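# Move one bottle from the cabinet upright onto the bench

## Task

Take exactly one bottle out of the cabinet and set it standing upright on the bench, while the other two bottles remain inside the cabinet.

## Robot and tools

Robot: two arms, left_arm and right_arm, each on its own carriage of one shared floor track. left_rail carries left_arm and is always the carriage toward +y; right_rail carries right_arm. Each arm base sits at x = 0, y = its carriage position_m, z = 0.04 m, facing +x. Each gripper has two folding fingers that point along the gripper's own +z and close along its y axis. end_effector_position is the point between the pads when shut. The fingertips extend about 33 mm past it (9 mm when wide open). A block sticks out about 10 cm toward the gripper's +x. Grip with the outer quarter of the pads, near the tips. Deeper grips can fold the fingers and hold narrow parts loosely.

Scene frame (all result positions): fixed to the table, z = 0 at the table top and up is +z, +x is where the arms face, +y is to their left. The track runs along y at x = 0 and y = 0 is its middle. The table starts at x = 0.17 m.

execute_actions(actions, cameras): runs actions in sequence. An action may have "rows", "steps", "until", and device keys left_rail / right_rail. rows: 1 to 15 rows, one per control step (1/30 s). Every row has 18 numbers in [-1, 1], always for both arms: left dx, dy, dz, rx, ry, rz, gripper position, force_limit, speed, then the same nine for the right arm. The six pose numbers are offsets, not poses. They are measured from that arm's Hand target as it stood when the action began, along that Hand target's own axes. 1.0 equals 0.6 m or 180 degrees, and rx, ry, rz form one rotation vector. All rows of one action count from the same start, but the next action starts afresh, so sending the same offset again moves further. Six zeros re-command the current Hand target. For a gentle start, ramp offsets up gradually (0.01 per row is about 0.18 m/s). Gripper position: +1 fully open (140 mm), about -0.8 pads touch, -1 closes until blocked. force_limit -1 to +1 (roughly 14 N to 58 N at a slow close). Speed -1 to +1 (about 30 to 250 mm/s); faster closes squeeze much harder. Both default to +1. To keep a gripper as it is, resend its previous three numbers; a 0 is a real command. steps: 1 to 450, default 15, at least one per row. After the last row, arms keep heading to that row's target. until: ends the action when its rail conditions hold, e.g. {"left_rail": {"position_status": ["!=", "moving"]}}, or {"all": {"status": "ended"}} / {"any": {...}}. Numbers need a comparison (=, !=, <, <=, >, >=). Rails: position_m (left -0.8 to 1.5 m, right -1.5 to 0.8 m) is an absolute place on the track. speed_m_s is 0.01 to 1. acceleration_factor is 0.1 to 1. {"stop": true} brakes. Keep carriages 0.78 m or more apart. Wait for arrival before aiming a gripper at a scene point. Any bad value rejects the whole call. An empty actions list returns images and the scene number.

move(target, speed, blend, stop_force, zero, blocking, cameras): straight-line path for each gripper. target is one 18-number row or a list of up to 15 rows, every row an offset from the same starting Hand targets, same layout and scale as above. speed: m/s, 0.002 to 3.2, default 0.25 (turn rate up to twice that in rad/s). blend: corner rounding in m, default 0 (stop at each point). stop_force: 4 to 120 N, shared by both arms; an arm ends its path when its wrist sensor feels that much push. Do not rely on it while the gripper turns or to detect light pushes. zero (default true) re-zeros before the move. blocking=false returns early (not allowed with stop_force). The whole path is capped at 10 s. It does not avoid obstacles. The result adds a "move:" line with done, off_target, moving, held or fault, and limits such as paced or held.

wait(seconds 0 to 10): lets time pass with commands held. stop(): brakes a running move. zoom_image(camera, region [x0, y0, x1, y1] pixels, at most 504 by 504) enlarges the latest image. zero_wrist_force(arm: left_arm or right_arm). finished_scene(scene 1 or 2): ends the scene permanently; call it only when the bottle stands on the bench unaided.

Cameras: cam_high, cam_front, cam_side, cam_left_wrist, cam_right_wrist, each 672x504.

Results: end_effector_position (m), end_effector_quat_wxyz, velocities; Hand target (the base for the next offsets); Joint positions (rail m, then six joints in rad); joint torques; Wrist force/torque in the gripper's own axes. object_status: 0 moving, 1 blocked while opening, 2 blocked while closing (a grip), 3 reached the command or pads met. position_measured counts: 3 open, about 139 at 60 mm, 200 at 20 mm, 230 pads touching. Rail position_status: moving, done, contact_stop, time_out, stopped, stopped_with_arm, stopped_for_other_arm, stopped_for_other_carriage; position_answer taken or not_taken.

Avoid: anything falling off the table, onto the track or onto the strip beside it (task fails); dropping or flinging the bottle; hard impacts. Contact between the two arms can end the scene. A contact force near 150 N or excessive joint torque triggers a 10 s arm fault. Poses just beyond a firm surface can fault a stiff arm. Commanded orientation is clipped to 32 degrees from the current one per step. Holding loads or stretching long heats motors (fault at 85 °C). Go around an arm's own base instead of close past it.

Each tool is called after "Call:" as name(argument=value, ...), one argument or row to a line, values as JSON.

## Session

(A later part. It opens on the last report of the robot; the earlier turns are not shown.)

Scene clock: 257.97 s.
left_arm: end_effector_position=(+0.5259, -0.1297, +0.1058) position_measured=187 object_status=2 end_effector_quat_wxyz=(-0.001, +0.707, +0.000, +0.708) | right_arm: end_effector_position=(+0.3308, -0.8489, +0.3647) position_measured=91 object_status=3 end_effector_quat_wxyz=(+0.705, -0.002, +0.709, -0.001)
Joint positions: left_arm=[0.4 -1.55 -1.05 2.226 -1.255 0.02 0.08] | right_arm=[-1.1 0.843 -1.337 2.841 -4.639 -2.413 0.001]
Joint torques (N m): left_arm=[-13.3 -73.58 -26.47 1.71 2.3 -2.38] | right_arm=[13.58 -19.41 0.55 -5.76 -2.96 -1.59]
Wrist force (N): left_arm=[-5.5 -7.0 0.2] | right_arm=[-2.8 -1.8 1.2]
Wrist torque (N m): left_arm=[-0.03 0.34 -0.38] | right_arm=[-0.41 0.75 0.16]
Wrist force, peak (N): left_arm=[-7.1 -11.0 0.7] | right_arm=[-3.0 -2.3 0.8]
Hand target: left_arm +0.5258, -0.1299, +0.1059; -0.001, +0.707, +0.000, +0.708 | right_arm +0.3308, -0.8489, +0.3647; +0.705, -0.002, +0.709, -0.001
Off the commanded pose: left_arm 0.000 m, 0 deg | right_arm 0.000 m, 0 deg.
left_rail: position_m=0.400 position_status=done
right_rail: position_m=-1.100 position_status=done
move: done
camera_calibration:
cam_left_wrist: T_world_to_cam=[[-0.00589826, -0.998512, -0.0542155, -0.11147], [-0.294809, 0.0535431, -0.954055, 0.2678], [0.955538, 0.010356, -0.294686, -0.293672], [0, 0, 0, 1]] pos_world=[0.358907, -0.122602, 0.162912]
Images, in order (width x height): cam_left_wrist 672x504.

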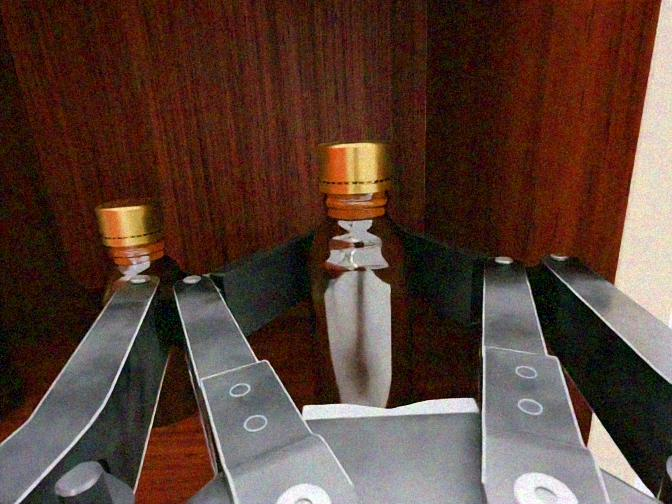

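Call:
move(
  target=[
    [0,0,-0.25,0,0,0,-1,-0.5,-1,0,0,0,0,0,0,0.3,-1,-0.5],
    [0,0.48,-0.25,0,0,0,-1,-0.5,-1,0,0,0,0,0,0,0.3,-1,-0.5],
    [0,0.48,-0.02,0,0,0,-1,-0.5,-1,0,0,0,0,0,0,0.3,-1,-0.5],
  ],
  speed=[0.1,0.12,0.12],
  blend=[0.02,0.02,0],
  cameras=["cam_side","cam_front","cam_high","cam_left_wrist"],
)

Scene clock: 267.23 s.
left_arm: end_effector_position=(+0.5139, -0.4179, +0.1058) position_measured=231 object_status=3 end_effector_quat_wxyz=(-0.001, +0.707, +0.000, +0.707) | right_arm: end_effector_position=(+0.3308, -0.8489, +0.3647) position_measured=91 object_status=3 end_effector_quat_wxyz=(+0.705, -0.002, +0.709, -0.001)
Joint positions: left_arm=[0.4 -1.572 -0.778 1.617 -0.837 -0.002 -0.001] | right_arm=[-1.1 0.843 -1.337 2.841 -4.639 -2.413 0.001]
Joint torques (N m): left_arm=[12.48 -78.2 -44.36 2.96 2.26 -2.38] | right_arm=[13.9 -18.9 0.38 -5.69 -3.24 -2.01]
Wrist force (N): left_arm=[-1.0 0.7 -0.1] | right_arm=[-2.7 -2.3 1.5]
Wrist torque (N m): left_arm=[0.37 0.22 -0.64] | right_arm=[-0.53 0.72 0.16]
Wrist force, peak (N): left_arm=[-3.5 -12.7 3.8] | right_arm=[-3.1 -2.6 1.1]
Hand target: left_arm +0.5142, -0.4179, +0.1058; -0.001, +0.707, +0.000, +0.708 | right_arm +0.3308, -0.8489, +0.3647; +0.705, -0.002, +0.709, -0.001
Off the commanded pose: left_arm 0.000 m, 0 deg | right_arm 0.000 m, 0 deg.
left_rail: position_m=0.400 position_status=done
right_rail: position_m=-1.100 position_status=done
move: done
camera_calibration:
cam_left_wrist: T_world_to_cam=[[-0.00604871, -0.998518, -0.0540785, -0.399169], [-0.296312, 0.0534404, -0.953595, 0.280402], [0.955072, 0.0102561, -0.296197, -0.278863], [0, 0, 0, 1]] pos_world=[0.347007, -0.410703, 0.163205]
Images, in order (width x height): cam_high 672x504, cam_front 672x504, cam_side 672x504, cam_left_wrist 672x504.

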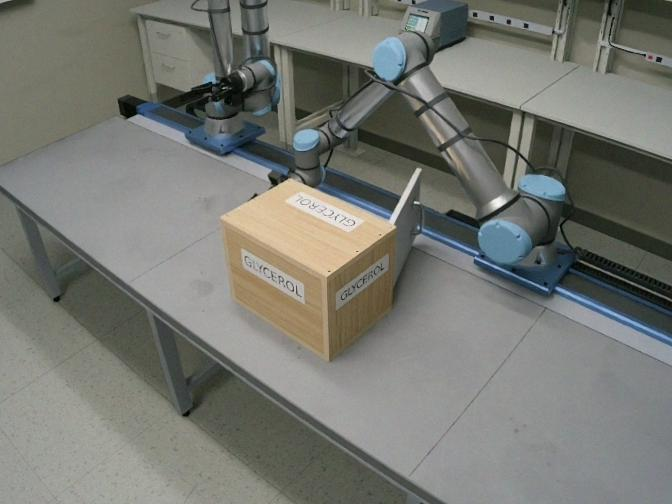

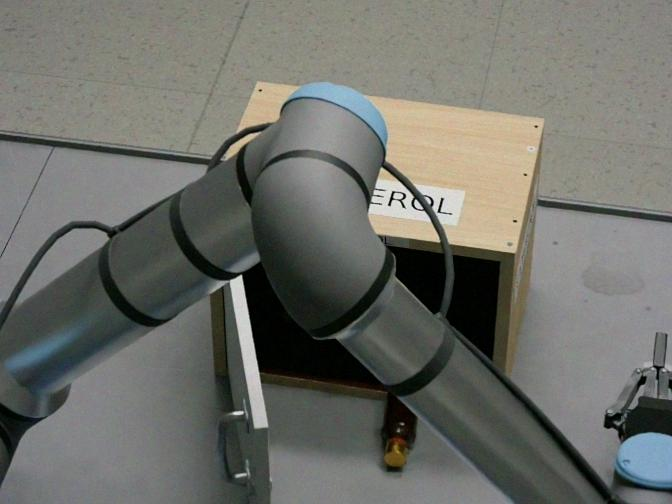

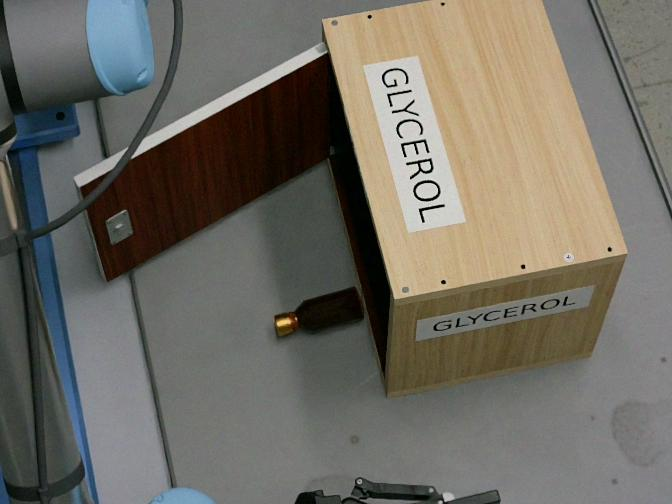

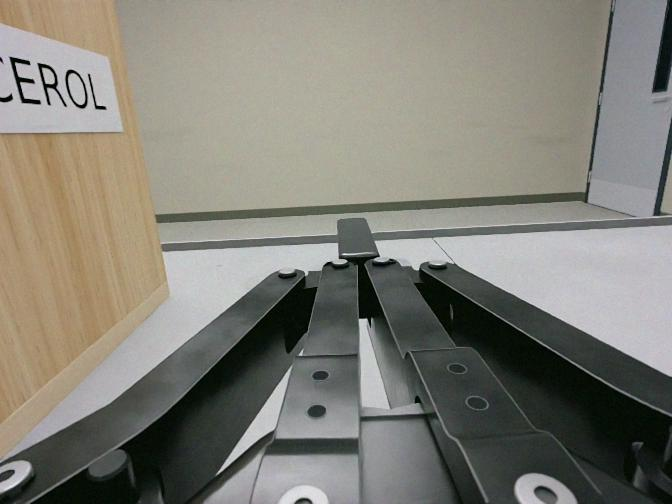

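Call:
move(
  target=[
    [0.49,0,0,0,0,0,0.1,0,-0.5,0,0,0,0,0,0,0.3,-1,-0.5],
    [0.49,-0.28,-0.357,-0.25,0,0.433,0.1,0,-0.5,0,0,0,0,0,0,0.3,-1,-0.5],
    [0.4,-0.538,-0.357,-0.5,0,0.866,0.1,0,-0.5,0,0,0,0,0,0,0.3,-1,-0.5],
  ],
  speed=0.3,
  blend=0.05,
  cameras=["cam_left_wrist","cam_side","cam_front","cam_high"],
)

Scene clock: 302.87 s.
left_arm: end_effector_position=(+0.2993, -0.0955, +0.3457) position_measured=117 object_status=3 end_effector_quat_wxyz=(+0.259, -0.001, +0.966, +0.000) | right_arm: end_effector_position=(+0.3308, -0.8489, +0.3647) position_measured=91 object_status=3 end_effector_quat_wxyz=(+0.705, -0.002, +0.709, -0.001)
Joint positions: left_arm=[0.4 -1.664 -1.465 1.816 1.275 1.049 1.462] | right_arm=[-1.1 0.843 -1.337 2.841 -4.639 -2.413 0.001]
Joint torques (N m): left_arm=[12.37 -34.64 -52.47 7.68 0.65 1.76] | right_arm=[14.43 -20.4 0.49 -5.87 -2.82 -2.15]
Wrist force (N): left_arm=[1.0 0.3 0.4] | right_arm=[-2.5 -1.5 0.9]
Wrist torque (N m): left_arm=[0.16 -0.23 0.07] | right_arm=[-0.36 0.67 0.16]
Wrist force, peak (N): left_arm=[-3.3 0.6 0.4] | right_arm=[-2.9 -2.3 1.5]
Hand target: left_arm +0.2993, -0.0954, +0.3457; +0.259, -0.001, +0.966, +0.000 | right_arm +0.3308, -0.8489, +0.3647; +0.705, -0.002, +0.709, -0.001
Off the commanded pose: left_arm 0.000 m, 0 deg | right_arm 0.000 m, 0 deg.
left_rail: position_m=0.400 position_status=done
right_rail: position_m=-1.100 position_status=done
move: done
camera_calibration:
cam_left_wrist: T_world_to_cam=[[0.0411976, 0.998603, 0.0330782, 0.0808449], [0.676944, -0.0522467, 0.734178, -0.456484], [0.734881, -0.00785428, -0.678151, 0.190042], [0, 0, 0, 1]] pos_world=[0.166026, -0.103089, 0.461344]
Images, in order (width x height): cam_high 672x504, cam_front 672x504, cam_side 672x504, cam_left_wrist 672x504.

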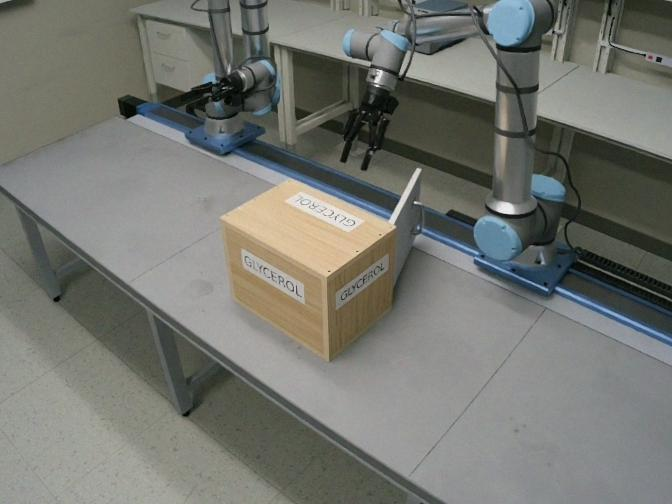

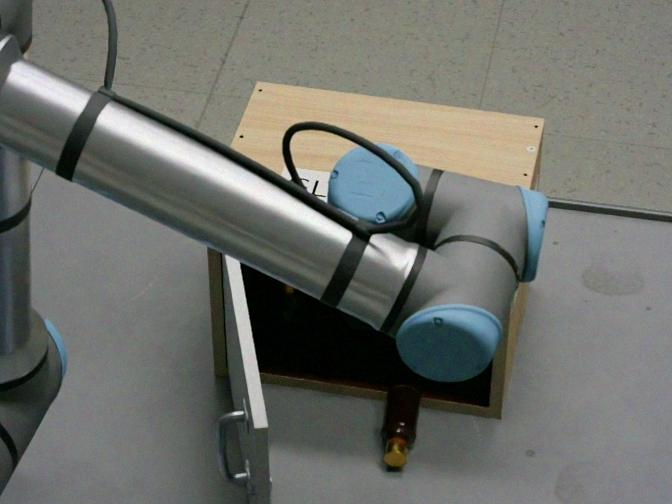

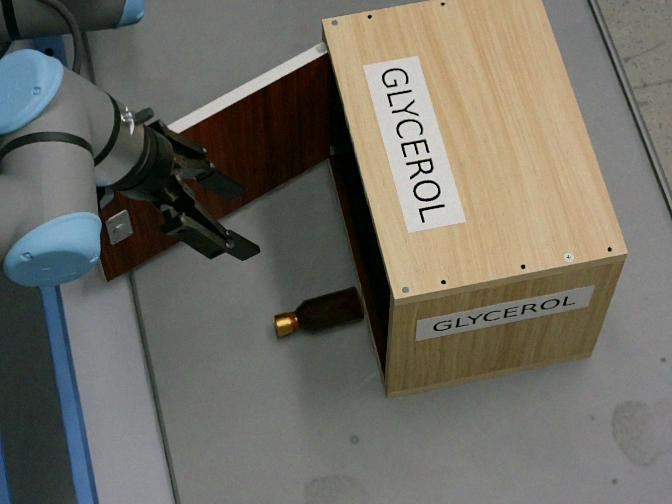

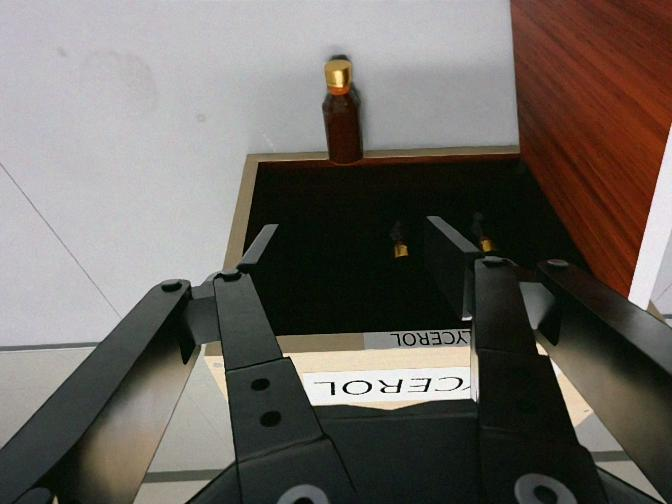

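Call:
move(
  target=[0.0913,0.0073,0.3555,0,0,0,0.1,0,-0.5,0,0,0,0,0,0,0.3,-1,-0.5],
  speed=0.2,
  cameras=["cam_left_wrist","cam_side"],
)

Scene clock: 308.83 s.
left_arm: end_effector_position=(+0.3587, -0.0909, +0.1338) position_measured=117 object_status=3 end_effector_quat_wxyz=(+0.259, -0.001, +0.966, +0.000) | right_arm: end_effector_position=(+0.3308, -0.8489, +0.3647) position_measured=91 object_status=3 end_effector_quat_wxyz=(+0.705, -0.002, +0.709, -0.001)
Joint positions: left_arm=[0.4 -1.543 -1.265 1.98 0.841 1.046 1.602] | right_arm=[-1.1 0.843 -1.337 2.841 -4.639 -2.413 0.001]
Joint torques (N m): left_arm=[13.4 -42.98 -19.57 0.27 0.81 1.96] | right_arm=[13.77 -19.18 0.63 -5.69 -3 -2.18]
Wrist force (N): left_arm=[0.7 -0.4 0.7] | right_arm=[-2.5 -2.3 0.8]
Wrist torque (N m): left_arm=[0.04 -0.17 0.09] | right_arm=[-0.52 0.69 0.16]
Wrist force, peak (N): left_arm=[1.5 -0.5 1.9] | right_arm=[-3.1 -2.6 0.9]
Hand target: left_arm +0.3588, -0.0909, +0.1336; +0.259, -0.001, +0.966, +0.000 | right_arm +0.3308, -0.8489, +0.3647; +0.705, -0.002, +0.709, -0.001
Off the commanded pose: left_arm 0.000 m, 0 deg | right_arm 0.000 m, 0 deg.
left_rail: position_m=0.400 position_status=done
right_rail: position_m=-1.100 position_status=done
move: done
camera_calibration:
cam_left_wrist: T_world_to_cam=[[0.041398, 0.998583, 0.0334361, 0.0807761], [0.676982, -0.0526462, 0.734114, -0.340919], [0.734835, -0.00775523, -0.678202, 0.0027581], [0, 0, 0, 1]] pos_world=[0.225425, -0.0985884, 0.249444]
Images, in order (width x height): cam_side 672x504, cam_left_wrist 672x504.

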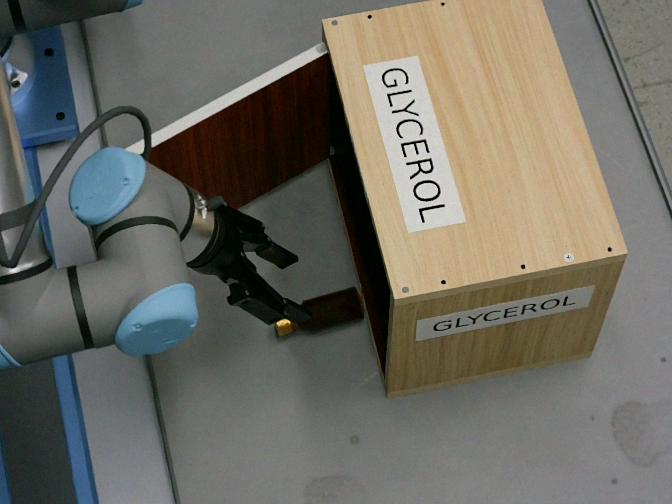

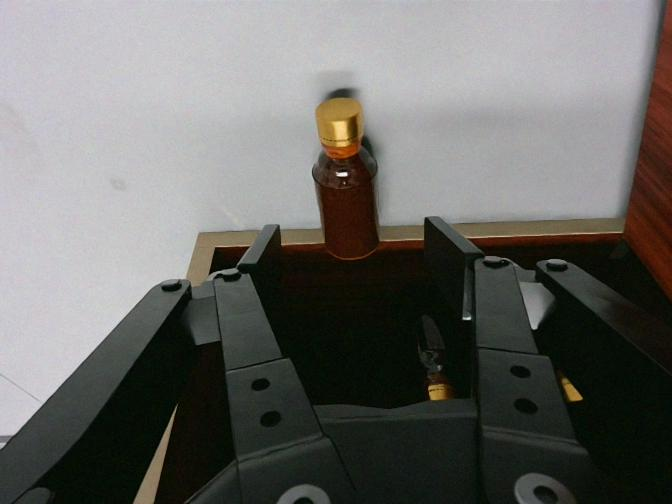

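Call:
move(
  target=[0,0.003,0.1667,0,0,0,0.1,0,-0.5,0,0,0,0,0,0,0.3,-1,-0.5],
  speed=0.08,
  stop_force=8,
  cameras=["cam_left_wrist","cam_side","cam_front"],
)

Call:
zoom_image(
  camera="cam_side",
  region=[220, 220, 400, 370],
)

Scene clock: 315.87 s.
left_arm: end_effector_position=(+0.4089, -0.0890, +0.0471) position_measured=117 object_status=3 end_effector_quat_wxyz=(+0.259, -0.001, +0.966, +0.000) | right_arm: end_effector_position=(+0.3308, -0.8489, +0.3647) position_measured=91 object_status=3 end_effector_quat_wxyz=(+0.705, -0.002, +0.709, -0.001)
Joint positions: left_arm=[0.4 -1.443 -1.141 1.985 0.654 1.051 1.716] | right_arm=[-1.1 0.843 -1.337 2.841 -4.639 -2.413 0.001]
Joint torques (N m): left_arm=[11.49 -48.36 -39.57 0.55 0.73 2.23] | right_arm=[13.89 -19.62 0.55 -5.68 -3.04 -2.21]
Wrist force (N): left_arm=[0.4 0.3 -0.3] | right_arm=[-2.4 -1.9 0.8]
Wrist torque (N m): left_arm=[0.18 -0.13 0.08] | right_arm=[-0.43 0.67 0.16]
Wrist force, peak (N): left_arm=[1.3 0.4 0.6] | right_arm=[-3.1 -2.1 1.2]
Hand target: left_arm +0.4089, -0.0890, +0.0471; +0.259, -0.001, +0.966, +0.000 | right_arm +0.3308, -0.8489, +0.3647; +0.705, -0.002, +0.709, -0.001
Off the commanded pose: left_arm 0.000 m, 0 deg | right_arm 0.000 m, 0 deg.
left_rail: position_m=0.400 position_status=done
right_rail: position_m=-1.100 position_status=done
move: done
camera_calibration:
cam_left_wrist: T_world_to_cam=[[0.041398, 0.998583, 0.0334361, 0.0797037], [0.676982, -0.0526462, 0.734114, -0.311088], [0.734835, -0.00775523, -0.678202, -0.0928425], [0, 0, 0, 1]] pos_world=[0.275525, -0.0966884, 0.162744]
Images, in order (width x height): cam_front 672x504, cam_side 672x504, cam_left_wrist 672x504.

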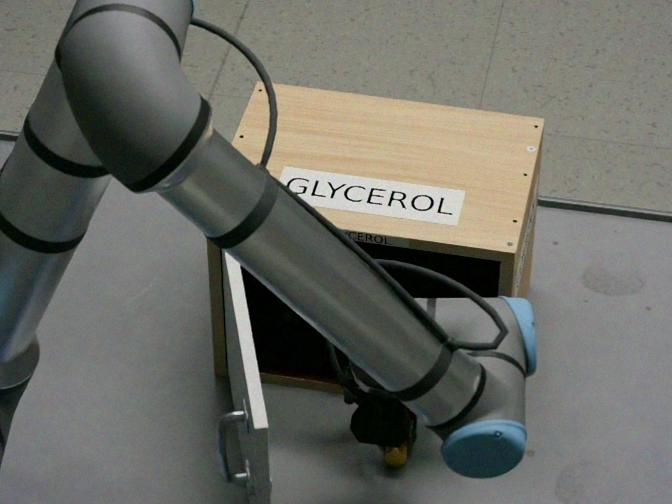

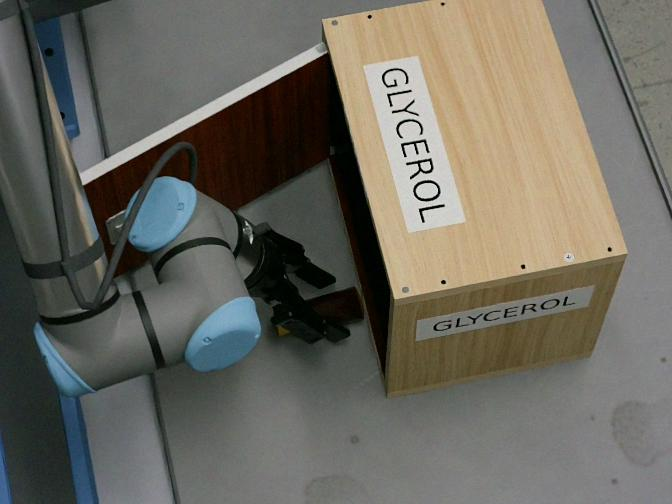

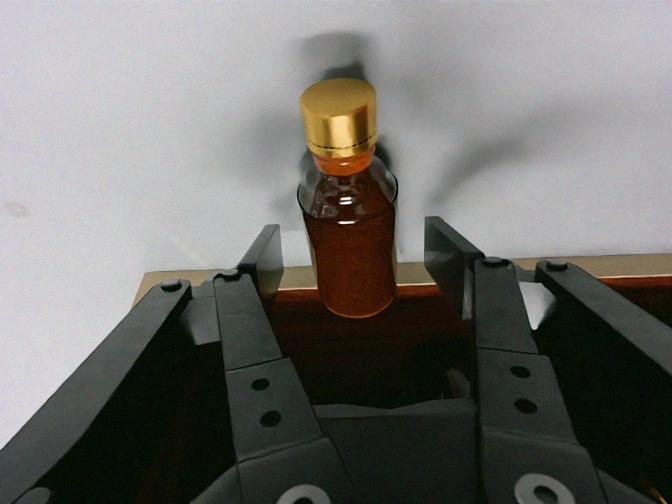

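Scaled by 2.800.

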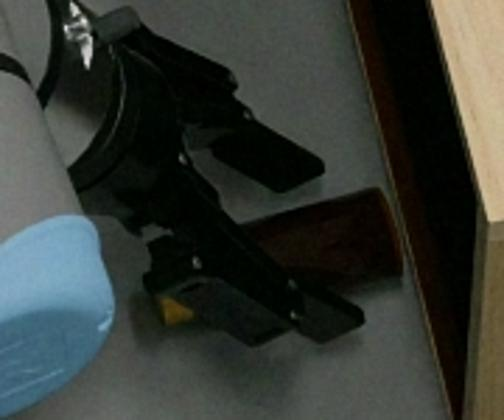

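Call:
execute_actions(
  actions=[
    {"rows":[[0,0,0,0,0,0,-1,-0.3,-1,0,0,0,0,0,0,0.3,-1,-0.5]],"steps":80},
  ],
  cameras=["cam_left_wrist"],
)

Scene clock: 320.47 s.
left_arm: end_effector_position=(+0.4089, -0.0891, +0.0471) position_measured=160 object_status=2 end_effector_quat_wxyz=(+0.259, -0.001, +0.966, +0.000) | right_arm: end_effector_position=(+0.3308, -0.8489, +0.3647) position_measured=91 object_status=3 end_effector_quat_wxyz=(+0.705, -0.002, +0.709, -0.001)
Joint positions: left_arm=[0.4 -1.443 -1.141 1.985 0.654 1.051 1.716] | right_arm=[-1.1 0.843 -1.337 2.841 -4.639 -2.413 0.001]
Joint torques (N m): left_arm=[9.27 -49.72 -20.54 3.43 0.11 1.72] | right_arm=[13.52 -19.12 -0.09 -5.68 -2.88 -2.52]
Wrist force (N): left_arm=[-2.6 1.1 -7.4] | right_arm=[-3.5 -2.2 0.7]
Wrist torque (N m): left_arm=[0.22 -0.30 0.06] | right_arm=[-0.51 0.91 0.16]
Wrist force, peak (N): left_arm=[-2.6 0.5 -7.9] | right_arm=[-3.5 -2.2 0.7]
Hand target: left_arm +0.4089, -0.0890, +0.0471; +0.259, -0.001, +0.966, +0.000 | right_arm +0.3308, -0.8489, +0.3647; +0.705, -0.002, +0.709, -0.001
Off the commanded pose: left_arm 0.000 m, 0 deg | right_arm 0.000 m, 0 deg.
left_rail: position_m=0.400 position_status=done
right_rail: position_m=-1.100 position_status=done
camera_calibration:
cam_left_wrist: T_world_to_cam=[[0.041398, 0.998583, 0.0334361, 0.0797037], [0.676982, -0.0526462, 0.734114, -0.311088], [0.734835, -0.00775523, -0.678202, -0.0928425], [0, 0, 0, 1]] pos_world=[0.275525, -0.0966884, 0.162744]
Images, in order (width x height): cam_left_wrist 672x504.

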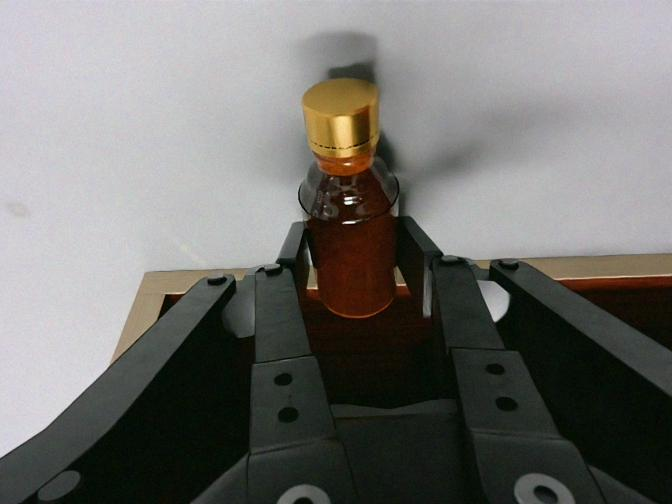

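Call:
move(
  target=[-0.02,0,-0.04,0,0,0,-1,-0.3,-1,0,0,0,0,0,0,0.3,-1,-0.5],
  speed=0.05,
  cameras=["cam_left_wrist","cam_side"],
)

Scene clock: 324.03 s.
left_arm: end_effector_position=(+0.4072, -0.0890, +0.0737) position_measured=160 object_status=2 end_effector_quat_wxyz=(+0.259, -0.001, +0.966, +0.000) | right_arm: end_effector_position=(+0.3308, -0.8489, +0.3647) position_measured=91 object_status=3 end_effector_quat_wxyz=(+0.705, -0.002, +0.709, -0.001)
Joint positions: left_arm=[0.4 -1.447 -1.176 1.975 0.702 1.05 1.713] | right_arm=[-1.1 0.843 -1.337 2.841 -4.639 -2.413 0.001]
Joint torques (N m): left_arm=[-12.08 -68.87 -42.54 7.39 -3.86 -2.73] | right_arm=[12.21 -19.18 -0.45 -5.53 -3.03 -2.23]
Wrist force (N): left_arm=[2.2 0.3 2.0] | right_arm=[-2.9 -1.9 1.1]
Wrist torque (N m): left_arm=[0.15 -0.24 0.20] | right_arm=[-0.44 0.76 0.16]
Wrist force, peak (N): left_arm=[-2.8 0.7 -7.9] | right_arm=[-3.1 -2.4 1.2]
Hand target: left_arm +0.4072, -0.0890, +0.0738; +0.259, -0.001, +0.966, +0.000 | right_arm +0.3308, -0.8489, +0.3647; +0.705, -0.002, +0.709, -0.001
Off the commanded pose: left_arm 0.000 m, 0 deg | right_arm 0.000 m, 0 deg.
left_rail: position_m=0.400 position_status=done
right_rail: position_m=-1.100 position_status=done
move: done
camera_calibration:
cam_left_wrist: T_world_to_cam=[[0.041398, 0.998583, 0.0334361, 0.0788805], [0.676982, -0.0526462, 0.734114, -0.329533], [0.734835, -0.00775523, -0.678202, -0.0736266], [0, 0, 0, 1]] pos_world=[0.273925, -0.0966884, 0.189344]
Images, in order (width x height): cam_side 672x504, cam_left_wrist 672x504.

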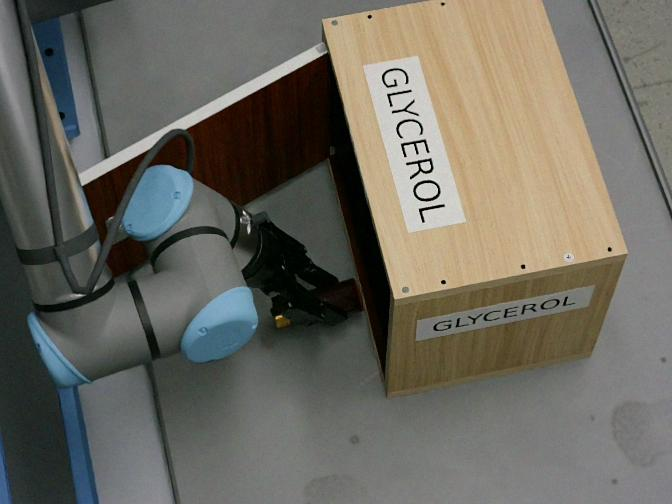

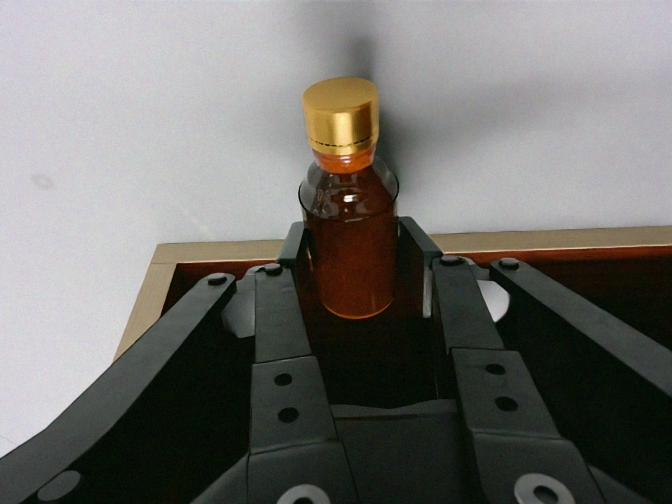

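Call:
move(
  target=[
    [-0.187,-0.018,-0.481,0,0,0,-1,-0.3,-1,0,0,0,0,0,0,0.3,-1,-0.5],
    [-0.133,-0.647,-0.454,0.141,0.385,-0.526,-1,-0.3,-1,0,0,0,0,0,0,0.3,-1,-0.5],
  ],
  speed=0.15,
  blend=0.03,
  cameras=["cam_left_wrist","cam_side","cam_high","cam_front"],
)

Scene clock: 344.50 s.
left_arm: end_effector_position=(+0.3403, -0.4774, +0.3494) position_measured=160 object_status=2 end_effector_quat_wxyz=(+0.353, +0.613, -0.612, +0.354) | right_arm: end_effector_position=(+0.3308, -0.8489, +0.3647) position_measured=91 object_status=3 end_effector_quat_wxyz=(+0.705, -0.002, +0.709, -0.001)
Joint positions: left_arm=[0.4 -1.304 -1.285 1.617 0.207 1.799 0.136] | right_arm=[-1.1 0.843 -1.337 2.841 -4.639 -2.413 0.001]
Joint torques (N m): left_arm=[-9.87 -75.67 -36.32 -5.09 -2.07 -2.58] | right_arm=[13.86 -18.61 -0.98 -5.62 -2.99 -2.43]
Wrist force (N): left_arm=[-2.7 -0.3 1.9] | right_arm=[-2.2 -2.1 0.8]
Wrist torque (N m): left_arm=[-0.11 0.07 -0.37] | right_arm=[-0.48 0.62 0.16]
Wrist force, peak (N): left_arm=[2.7 0.6 4.1] | right_arm=[-3.1 -2.5 1.6]
Hand target: left_arm +0.3403, -0.4774, +0.3495; +0.353, +0.613, -0.612, +0.354 | right_arm +0.3308, -0.8489, +0.3647; +0.705, -0.002, +0.709, -0.001
Off the commanded pose: left_arm 0.000 m, 0 deg | right_arm 0.000 m, 0 deg.
left_rail: position_m=0.400 position_status=done
right_rail: position_m=-1.100 position_status=done
move: done
camera_calibration:
cam_left_wrist: T_world_to_cam=[[-0.998545, 0.0315033, -0.043767, 0.379406], [0.0528426, 0.733495, -0.677637, 0.573857], [0.0107551, -0.678964, -0.734093, 0.105035], [0, 0, 0, 1]] pos_world=[0.3474, -0.361559, 0.482578]
Images, in order (width x height): cam_high 672x504, cam_front 672x504, cam_side 672x504, cam_left_wrist 672x504.

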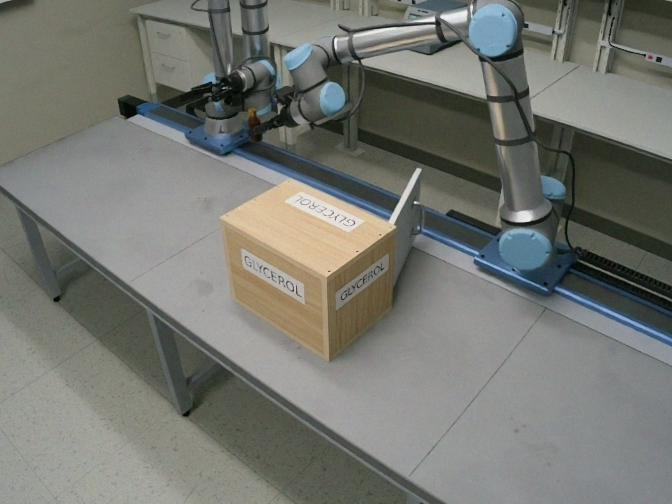

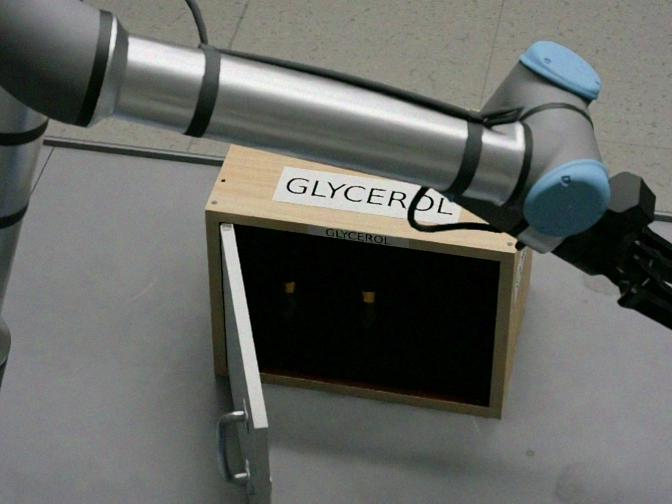

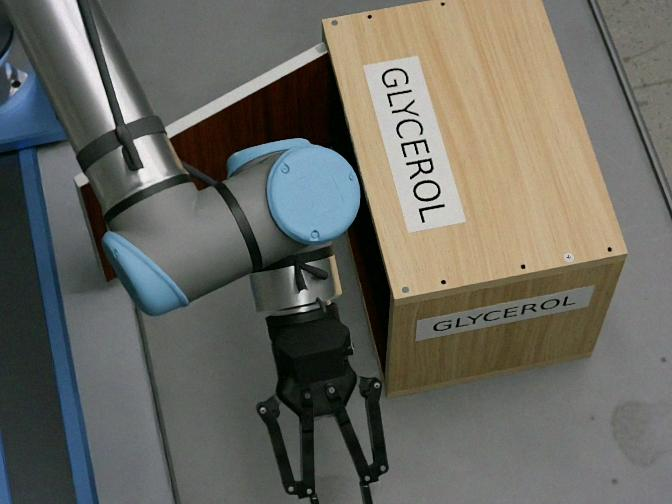

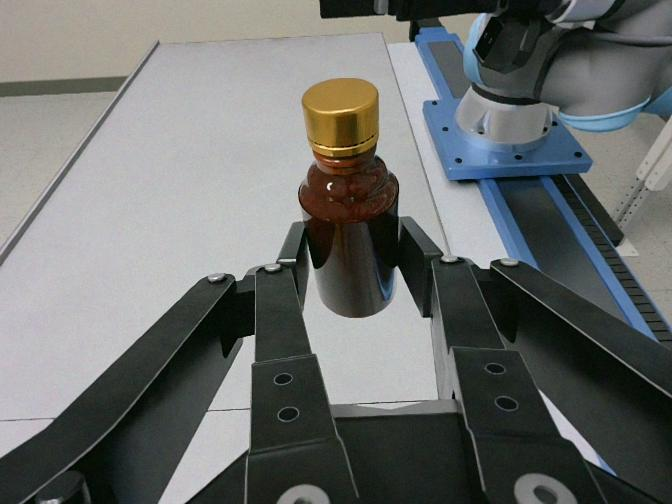

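Call:
move(
  target=[-0.375,0,0.2167,0,0,0,-1,-0.3,-1,0,0,0,0,0,0,0.3,-1,-0.5],
  speed=0.15,
)

Call:
move(
  target=[-0.0866,0,0.05,0,0,0,-1,-0.3,-1,0,0,0,0,0,0,0.3,-1,-0.5],
  speed=0.015,
  stop_force=6,
  cameras=["cam_left_wrist","cam_side","cam_high"],
)

Scene clock: 350.33 s.
left_arm: end_effector_position=(+0.3405, -0.4775, +0.0898) position_measured=160 object_status=2 end_effector_quat_wxyz=(+0.353, +0.613, -0.612, +0.354) | right_arm: end_effector_position=(+0.3308, -0.8489, +0.3647) position_measured=91 object_status=3 end_effector_quat_wxyz=(+0.705, -0.002, +0.709, -0.001)
Joint positions: left_arm=[0.4 -1.304 -1.063 1.821 -0.22 1.799 0.136] | right_arm=[-1.1 0.843 -1.337 2.841 -4.639 -2.413 0.001]
Joint torques (N m): left_arm=[11.93 -65.95 -24.82 -5.25 2.27 -2.99] | right_arm=[12.96 -20.25 -0.9 -5.67 -2.89 -2.35]
Wrist force (N): left_arm=[-2.7 -0.1 1.4] | right_arm=[-2.5 -2.1 0.9]
Wrist torque (N m): left_arm=[-0.07 0.12 -0.42] | right_arm=[-0.49 0.68 0.16]
Wrist force, peak (N): left_arm=[-4.5 0.1 2.3] | right_arm=[-2.8 -2.4 1.2]
Hand target: left_arm +0.3406, -0.4776, +0.0896; +0.353, +0.613, -0.612, +0.354 | right_arm +0.3308, -0.8489, +0.3647; +0.705, -0.002, +0.709, -0.001
Off the commanded pose: left_arm 0.000 m, 0 deg | right_arm 0.000 m, 0 deg.
left_rail: position_m=0.400 position_status=done
right_rail: position_m=-1.100 position_status=done
move: done

Scene clock: 354.80 s.
left_arm: end_effector_position=(+0.3406, -0.4776, +0.0486) position_measured=162 object_status=2 end_effector_quat_wxyz=(+0.353, +0.613, -0.612, +0.354) | right_arm: end_effector_position=(+0.3308, -0.8489, +0.3647) position_measured=91 object_status=3 end_effector_quat_wxyz=(+0.705, -0.002, +0.709, -0.001)
Joint positions: left_arm=[0.4 -1.304 -1.013 1.836 -0.284 1.799 0.136] | right_arm=[-1.1 0.843 -1.337 2.841 -4.639 -2.413 0.001]
Joint torques (N m): left_arm=[8.93 -85.78 -46.96 1.45 1.4 0.05] | right_arm=[13.69 -18.99 -1.39 -5.46 -3.08 -2.4]
Wrist force (N): left_arm=[-3.0 0.2 1.6] | right_arm=[-2.6 -2.2 0.8]
Wrist torque (N m): left_arm=[-0.01 0.21 -0.42] | right_arm=[-0.50 0.71 0.17]
Wrist force, peak (N): left_arm=[10.8 0.6 -6.5] | right_arm=[-2.8 -2.9 1.2]
Hand target: left_arm +0.3406, -0.4776, +0.0486; +0.353, +0.613, -0.612, +0.354 (not the last commanded pose) | right_arm +0.3308, -0.8489, +0.3647; +0.705, -0.002, +0.709, -0.001
Off the commanded pose: left_arm 0.019 m, 0 deg | right_arm 0.000 m, 0 deg.
left_rail: position_m=0.400 position_status=done
right_rail: position_m=-1.100 position_status=done
move: contact (left_arm)
camera_calibration:
cam_left_wrist: T_world_to_cam=[[-0.99856, 0.0312039, -0.0436461, 0.366419], [0.0525437, 0.733317, -0.677853, 0.370161], [0.0108548, -0.67917, -0.733901, -0.115995], [0, 0, 0, 1]] pos_world=[0.347701, -0.36166, 0.181779]
Images, in order (width x height): cam_high 672x504, cam_side 672x504, cam_left_wrist 672x504.

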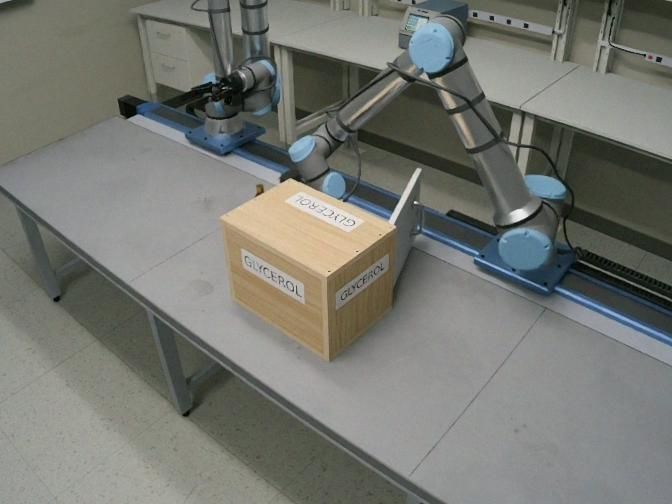

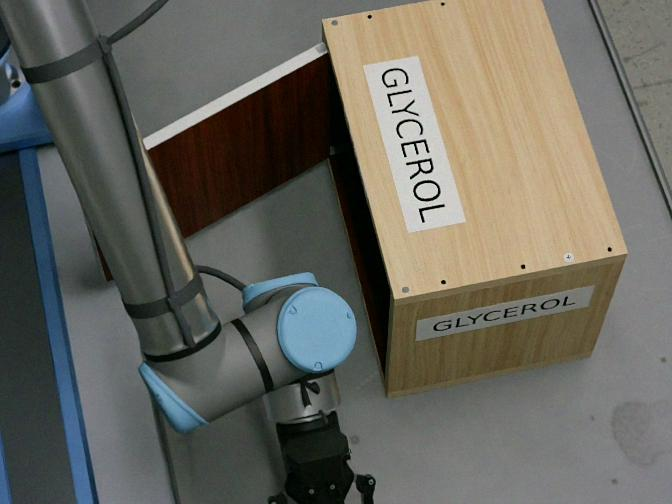

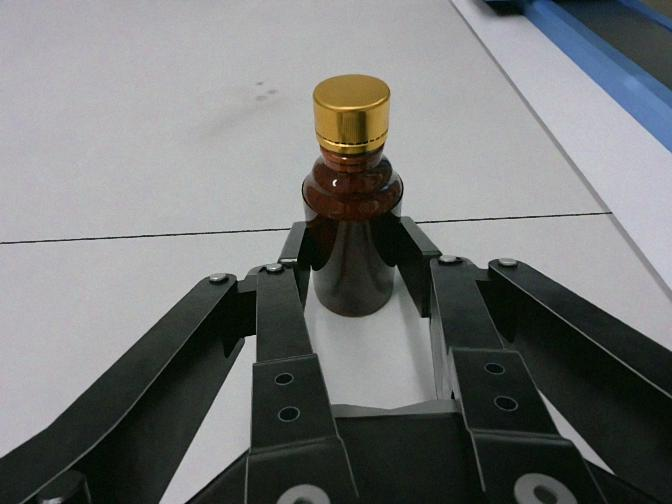

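Call:
execute_actions(
  actions=[
    {"rows":[[0,0,0,0,0,0,-0.05,-0.3,-1,0,0,0,0,0,0,0.3,-1,-0.5]],"steps":45},
  ],
  cameras=["cam_left_wrist"],
)

Scene clock: 357.80 s.
left_arm: end_effector_position=(+0.3406, -0.4776, +0.0486) position_measured=135 object_status=3 end_effector_quat_wxyz=(+0.353, +0.613, -0.612, +0.354) | right_arm: end_effector_position=(+0.3308, -0.8489, +0.3647) position_measured=91 object_status=3 end_effector_quat_wxyz=(+0.705, -0.002, +0.709, -0.001)
Joint positions: left_arm=[0.4 -1.304 -1.013 1.836 -0.284 1.799 0.136] | right_arm=[-1.1 0.843 -1.337 2.841 -4.639 -2.413 0.001]
Joint torques (N m): left_arm=[4.33 -70.58 -28.61 -1.27 1.1 -1.4] | right_arm=[13.9 -18.59 -1.11 -5.49 -2.87 -2.37]
Wrist force (N): left_arm=[-0.5 -0.1 0.3] | right_arm=[-2.2 -2.1 1.2]
Wrist torque (N m): left_arm=[-0.07 0.16 -0.41] | right_arm=[-0.49 0.61 0.16]
Wrist force, peak (N): left_arm=[-3.4 -0.1 1.9] | right_arm=[-3.1 -2.1 1.2]
Hand target: left_arm +0.3406, -0.4776, +0.0486; +0.353, +0.613, -0.612, +0.354 | right_arm +0.3308, -0.8489, +0.3647; +0.705, -0.002, +0.709, -0.001
Off the commanded pose: left_arm 0.000 m, 0 deg | right_arm 0.000 m, 0 deg.
left_rail: position_m=0.400 position_status=done
right_rail: position_m=-1.100 position_status=done
camera_calibration:
cam_left_wrist: T_world_to_cam=[[-0.99856, 0.0311981, -0.0436464, 0.36642], [0.0525404, 0.733271, -0.677903, 0.370229], [0.0108554, -0.67922, -0.733854, -0.11609], [0, 0, 0, 1]] pos_world=[0.347701, -0.36176, 0.181779]
Images, in order (width x height): cam_left_wrist 672x504.

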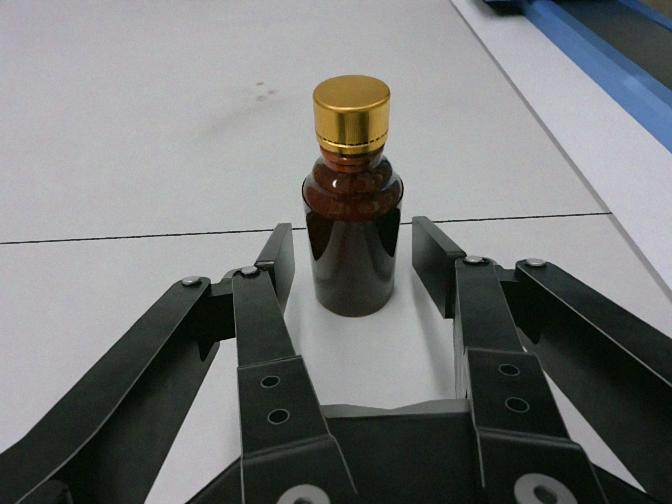

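Call:
move(
  target=[
    [0,0,-0.2,0,0,0,-0.05,-0.3,-1,0,0,0,0,0,0,0.3,-1,-0.5],
    [0.5,0,-0.45,0,0,0,-0.05,-0.3,-1,0,0,0,0,0,0,0.3,-1,-0.5],
  ],
  speed=[0.1,0.3],
  blend=0.02,
  cameras=["cam_left_wrist","cam_high"],
)

Call:
execute_actions(
  actions=[
    {"left_rail":{"position_m":0.8},"steps":200,"until":{"left_rail":{"position_status":["!=","moving"]}}},
  ],
)

Scene clock: 375.67 s.
left_arm: end_effector_position=(+0.3401, -0.3936, +0.4433) position_measured=135 object_status=3 end_effector_quat_wxyz=(+0.353, +0.613, -0.612, +0.354) | right_arm: end_effector_position=(+0.3308, -0.8489, +0.3647) position_measured=91 object_status=3 end_effector_quat_wxyz=(+0.705, -0.002, +0.709, -0.001)
Joint positions: left_arm=[0.4 -1.266 -1.441 1.639 0.346 1.832 0.156] | right_arm=[-1.1 0.843 -1.337 2.841 -4.639 -2.413 0.001]
Joint torques (N m): left_arm=[-11.98 -57.32 -60.6 3.03 1.09 2.02] | right_arm=[13.69 -19.93 -2.01 -5.49 -2.94 -2.41]
Wrist force (N): left_arm=[-0.7 -0.1 0.1] | right_arm=[-1.9 -2.2 0.9]
Wrist torque (N m): left_arm=[-0.07 0.17 -0.54] | right_arm=[-0.52 0.56 0.16]
Wrist force, peak (N): left_arm=[-2.7 -0.2 0.5] | right_arm=[-2.9 -2.5 1.0]
Hand target: left_arm +0.3401, -0.3936, +0.4434; +0.353, +0.613, -0.612, +0.354 | right_arm +0.3308, -0.8489, +0.3647; +0.705, -0.002, +0.709, -0.001
Off the commanded pose: left_arm 0.000 m, 0 deg | right_arm 0.000 m, 0 deg.
left_rail: position_m=0.400 position_status=done
right_rail: position_m=-1.100 position_status=done
move: done
camera_calibration:
cam_left_wrist: T_world_to_cam=[[-0.99856, 0.0311957, -0.0436487, 0.380524], [0.052541, 0.733222, -0.677957, 0.576178], [0.0108548, -0.679274, -0.733805, 0.230506], [0, 0, 0, 1]] pos_world=[0.347201, -0.27776, 0.576379]
Images, in order (width x height): cam_high 672x504, cam_left_wrist 672x504.

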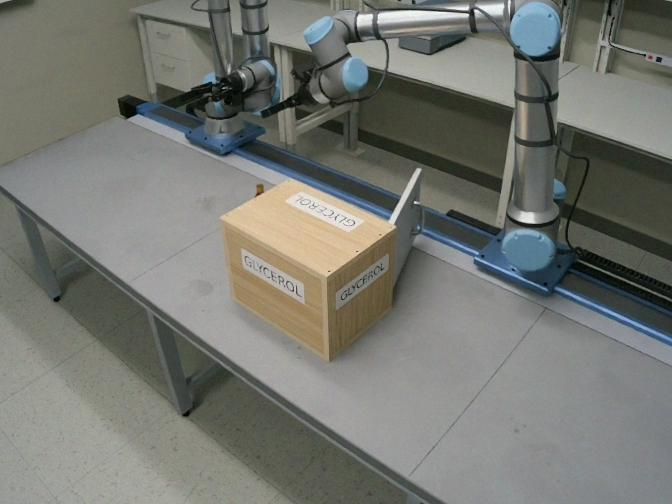

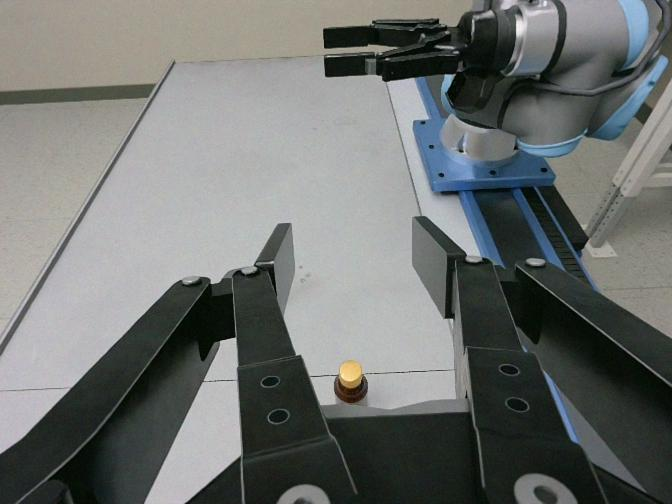

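Scene clock: 377.43 s.
left_arm: end_effector_position=(+0.3401, +0.0064, +0.4434) position_measured=135 object_status=3 end_effector_quat_wxyz=(+0.353, +0.613, -0.612, +0.354) | right_arm: end_effector_position=(+0.3308, -0.8489, +0.3647) position_measured=91 object_status=3 end_effector_quat_wxyz=(+0.705, -0.002, +0.709, -0.001)
Joint positions: left_arm=[0.8 -1.266 -1.441 1.639 0.346 1.832 0.156] | right_arm=[-1.1 0.843 -1.337 2.841 -4.639 -2.413 0.001]
Joint torques (N m): left_arm=[6.92 -44.12 -57.3 -0.75 1.01 2.06] | right_arm=[13.65 -19.79 -1.69 -5.6 -2.91 -2.38]
Wrist force (N): left_arm=[-0.6 0.5 0.3] | right_arm=[-2.5 -2.5 0.8]
Wrist torque (N m): left_arm=[0.07 0.15 -0.54] | right_arm=[-0.57 0.68 0.16]
Wrist force, peak (N): left_arm=[0.6 0.3 2.1] | right_arm=[-3.1 -2.3 1.0]
Hand target: left_arm +0.3401, +0.0063, +0.4434; +0.353, +0.613, -0.612, +0.354 | right_arm +0.3308, -0.8489, +0.3647; +0.705, -0.002, +0.709, -0.001
Tool commands: left_gripper/position=-0.05 left_gripper/force_limit=-0.3 left_gripper/speed=-1.0 right_gripper/position=+0.3 right_gripper/force_limit=-1.0 right_gripper/speed=-0.5
Off the commanded pose: left_arm 0.000 m, 0 deg | right_arm 0.000 m, 0 deg.
left_rail: position_m=0.800 position_status=done
right_rail: position_m=-1.100 position_status=done

Call:
move(
  target=[
    [-0.155,0.19,-0.2685,0.1085,0.165,-0.029,-1,-1,-1,0,0,0,0,0,0,0.3,-1,-0.5],
    [-0.5923,0.19,-0.016,0.1085,0.165,-0.029,-1,-1,-1,0,0,0,0,0,0,0.3,-1,-0.5],
  ],
  speed=0.25,
  cameras=["cam_side","cam_left_wrist"],
)

Scene clock: 384.40 s.
left_arm: end_effector_position=(+0.2260, +0.1921, +0.1403) position_measured=230 object_status=3 end_effector_quat_wxyz=(+0.405, +0.579, -0.405, +0.580) | right_arm: end_effector_position=(+0.3308, -0.8489, +0.3647) position_measured=91 object_status=3 end_effector_quat_wxyz=(+0.705, -0.002, +0.709, -0.001)
Joint positions: left_arm=[0.8 -1.81 -1.351 2.71 -1.359 0.981 0.001] | right_arm=[-1.1 0.843 -1.337 2.841 -4.639 -2.413 0.001]
Joint torques (N m): left_arm=[12.56 -20.46 -1.4 -6.31 1.87 1.91] | right_arm=[13.87 -19.32 -1.89 -5.69 -2.97 -2.33]
Wrist force (N): left_arm=[-0.5 0.5 -0.4] | right_arm=[-2.9 -1.8 0.8]
Wrist torque (N m): left_arm=[0.29 0.17 -0.59] | right_arm=[-0.42 0.77 0.16]
Wrist force, peak (N): left_arm=[-2.6 0.6 0.1] | right_arm=[-3.2 -2.3 1.0]
Hand target: left_arm +0.2260, +0.1921, +0.1403; +0.405, +0.579, -0.405, +0.580 | right_arm +0.3308, -0.8489, +0.3647; +0.705, -0.002, +0.709, -0.001
Off the commanded pose: left_arm 0.000 m, 0 deg | right_arm 0.000 m, 0 deg.
left_rail: position_m=0.800 position_status=done
right_rail: position_m=-1.100 position_status=done
move: done
camera_calibration:
cam_left_wrist: T_world_to_cam=[[-0.940193, -0.336251, -0.0545203, 0.294036], [-0.0506874, 0.296366, -0.953728, 0.0932304], [0.33685, -0.893925, -0.295685, 0.313374], [0, 0, 0, 1]] pos_world=[0.175616, 0.351372, 0.197607]
Images, in order (width x height): cam_side 672x504, cam_left_wrist 672x504.

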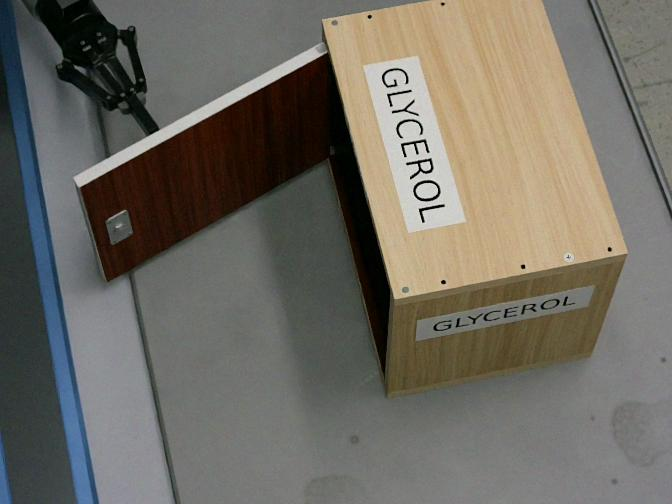

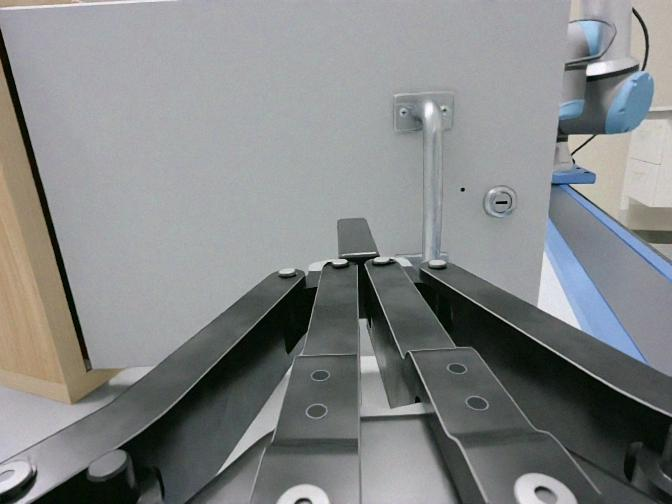

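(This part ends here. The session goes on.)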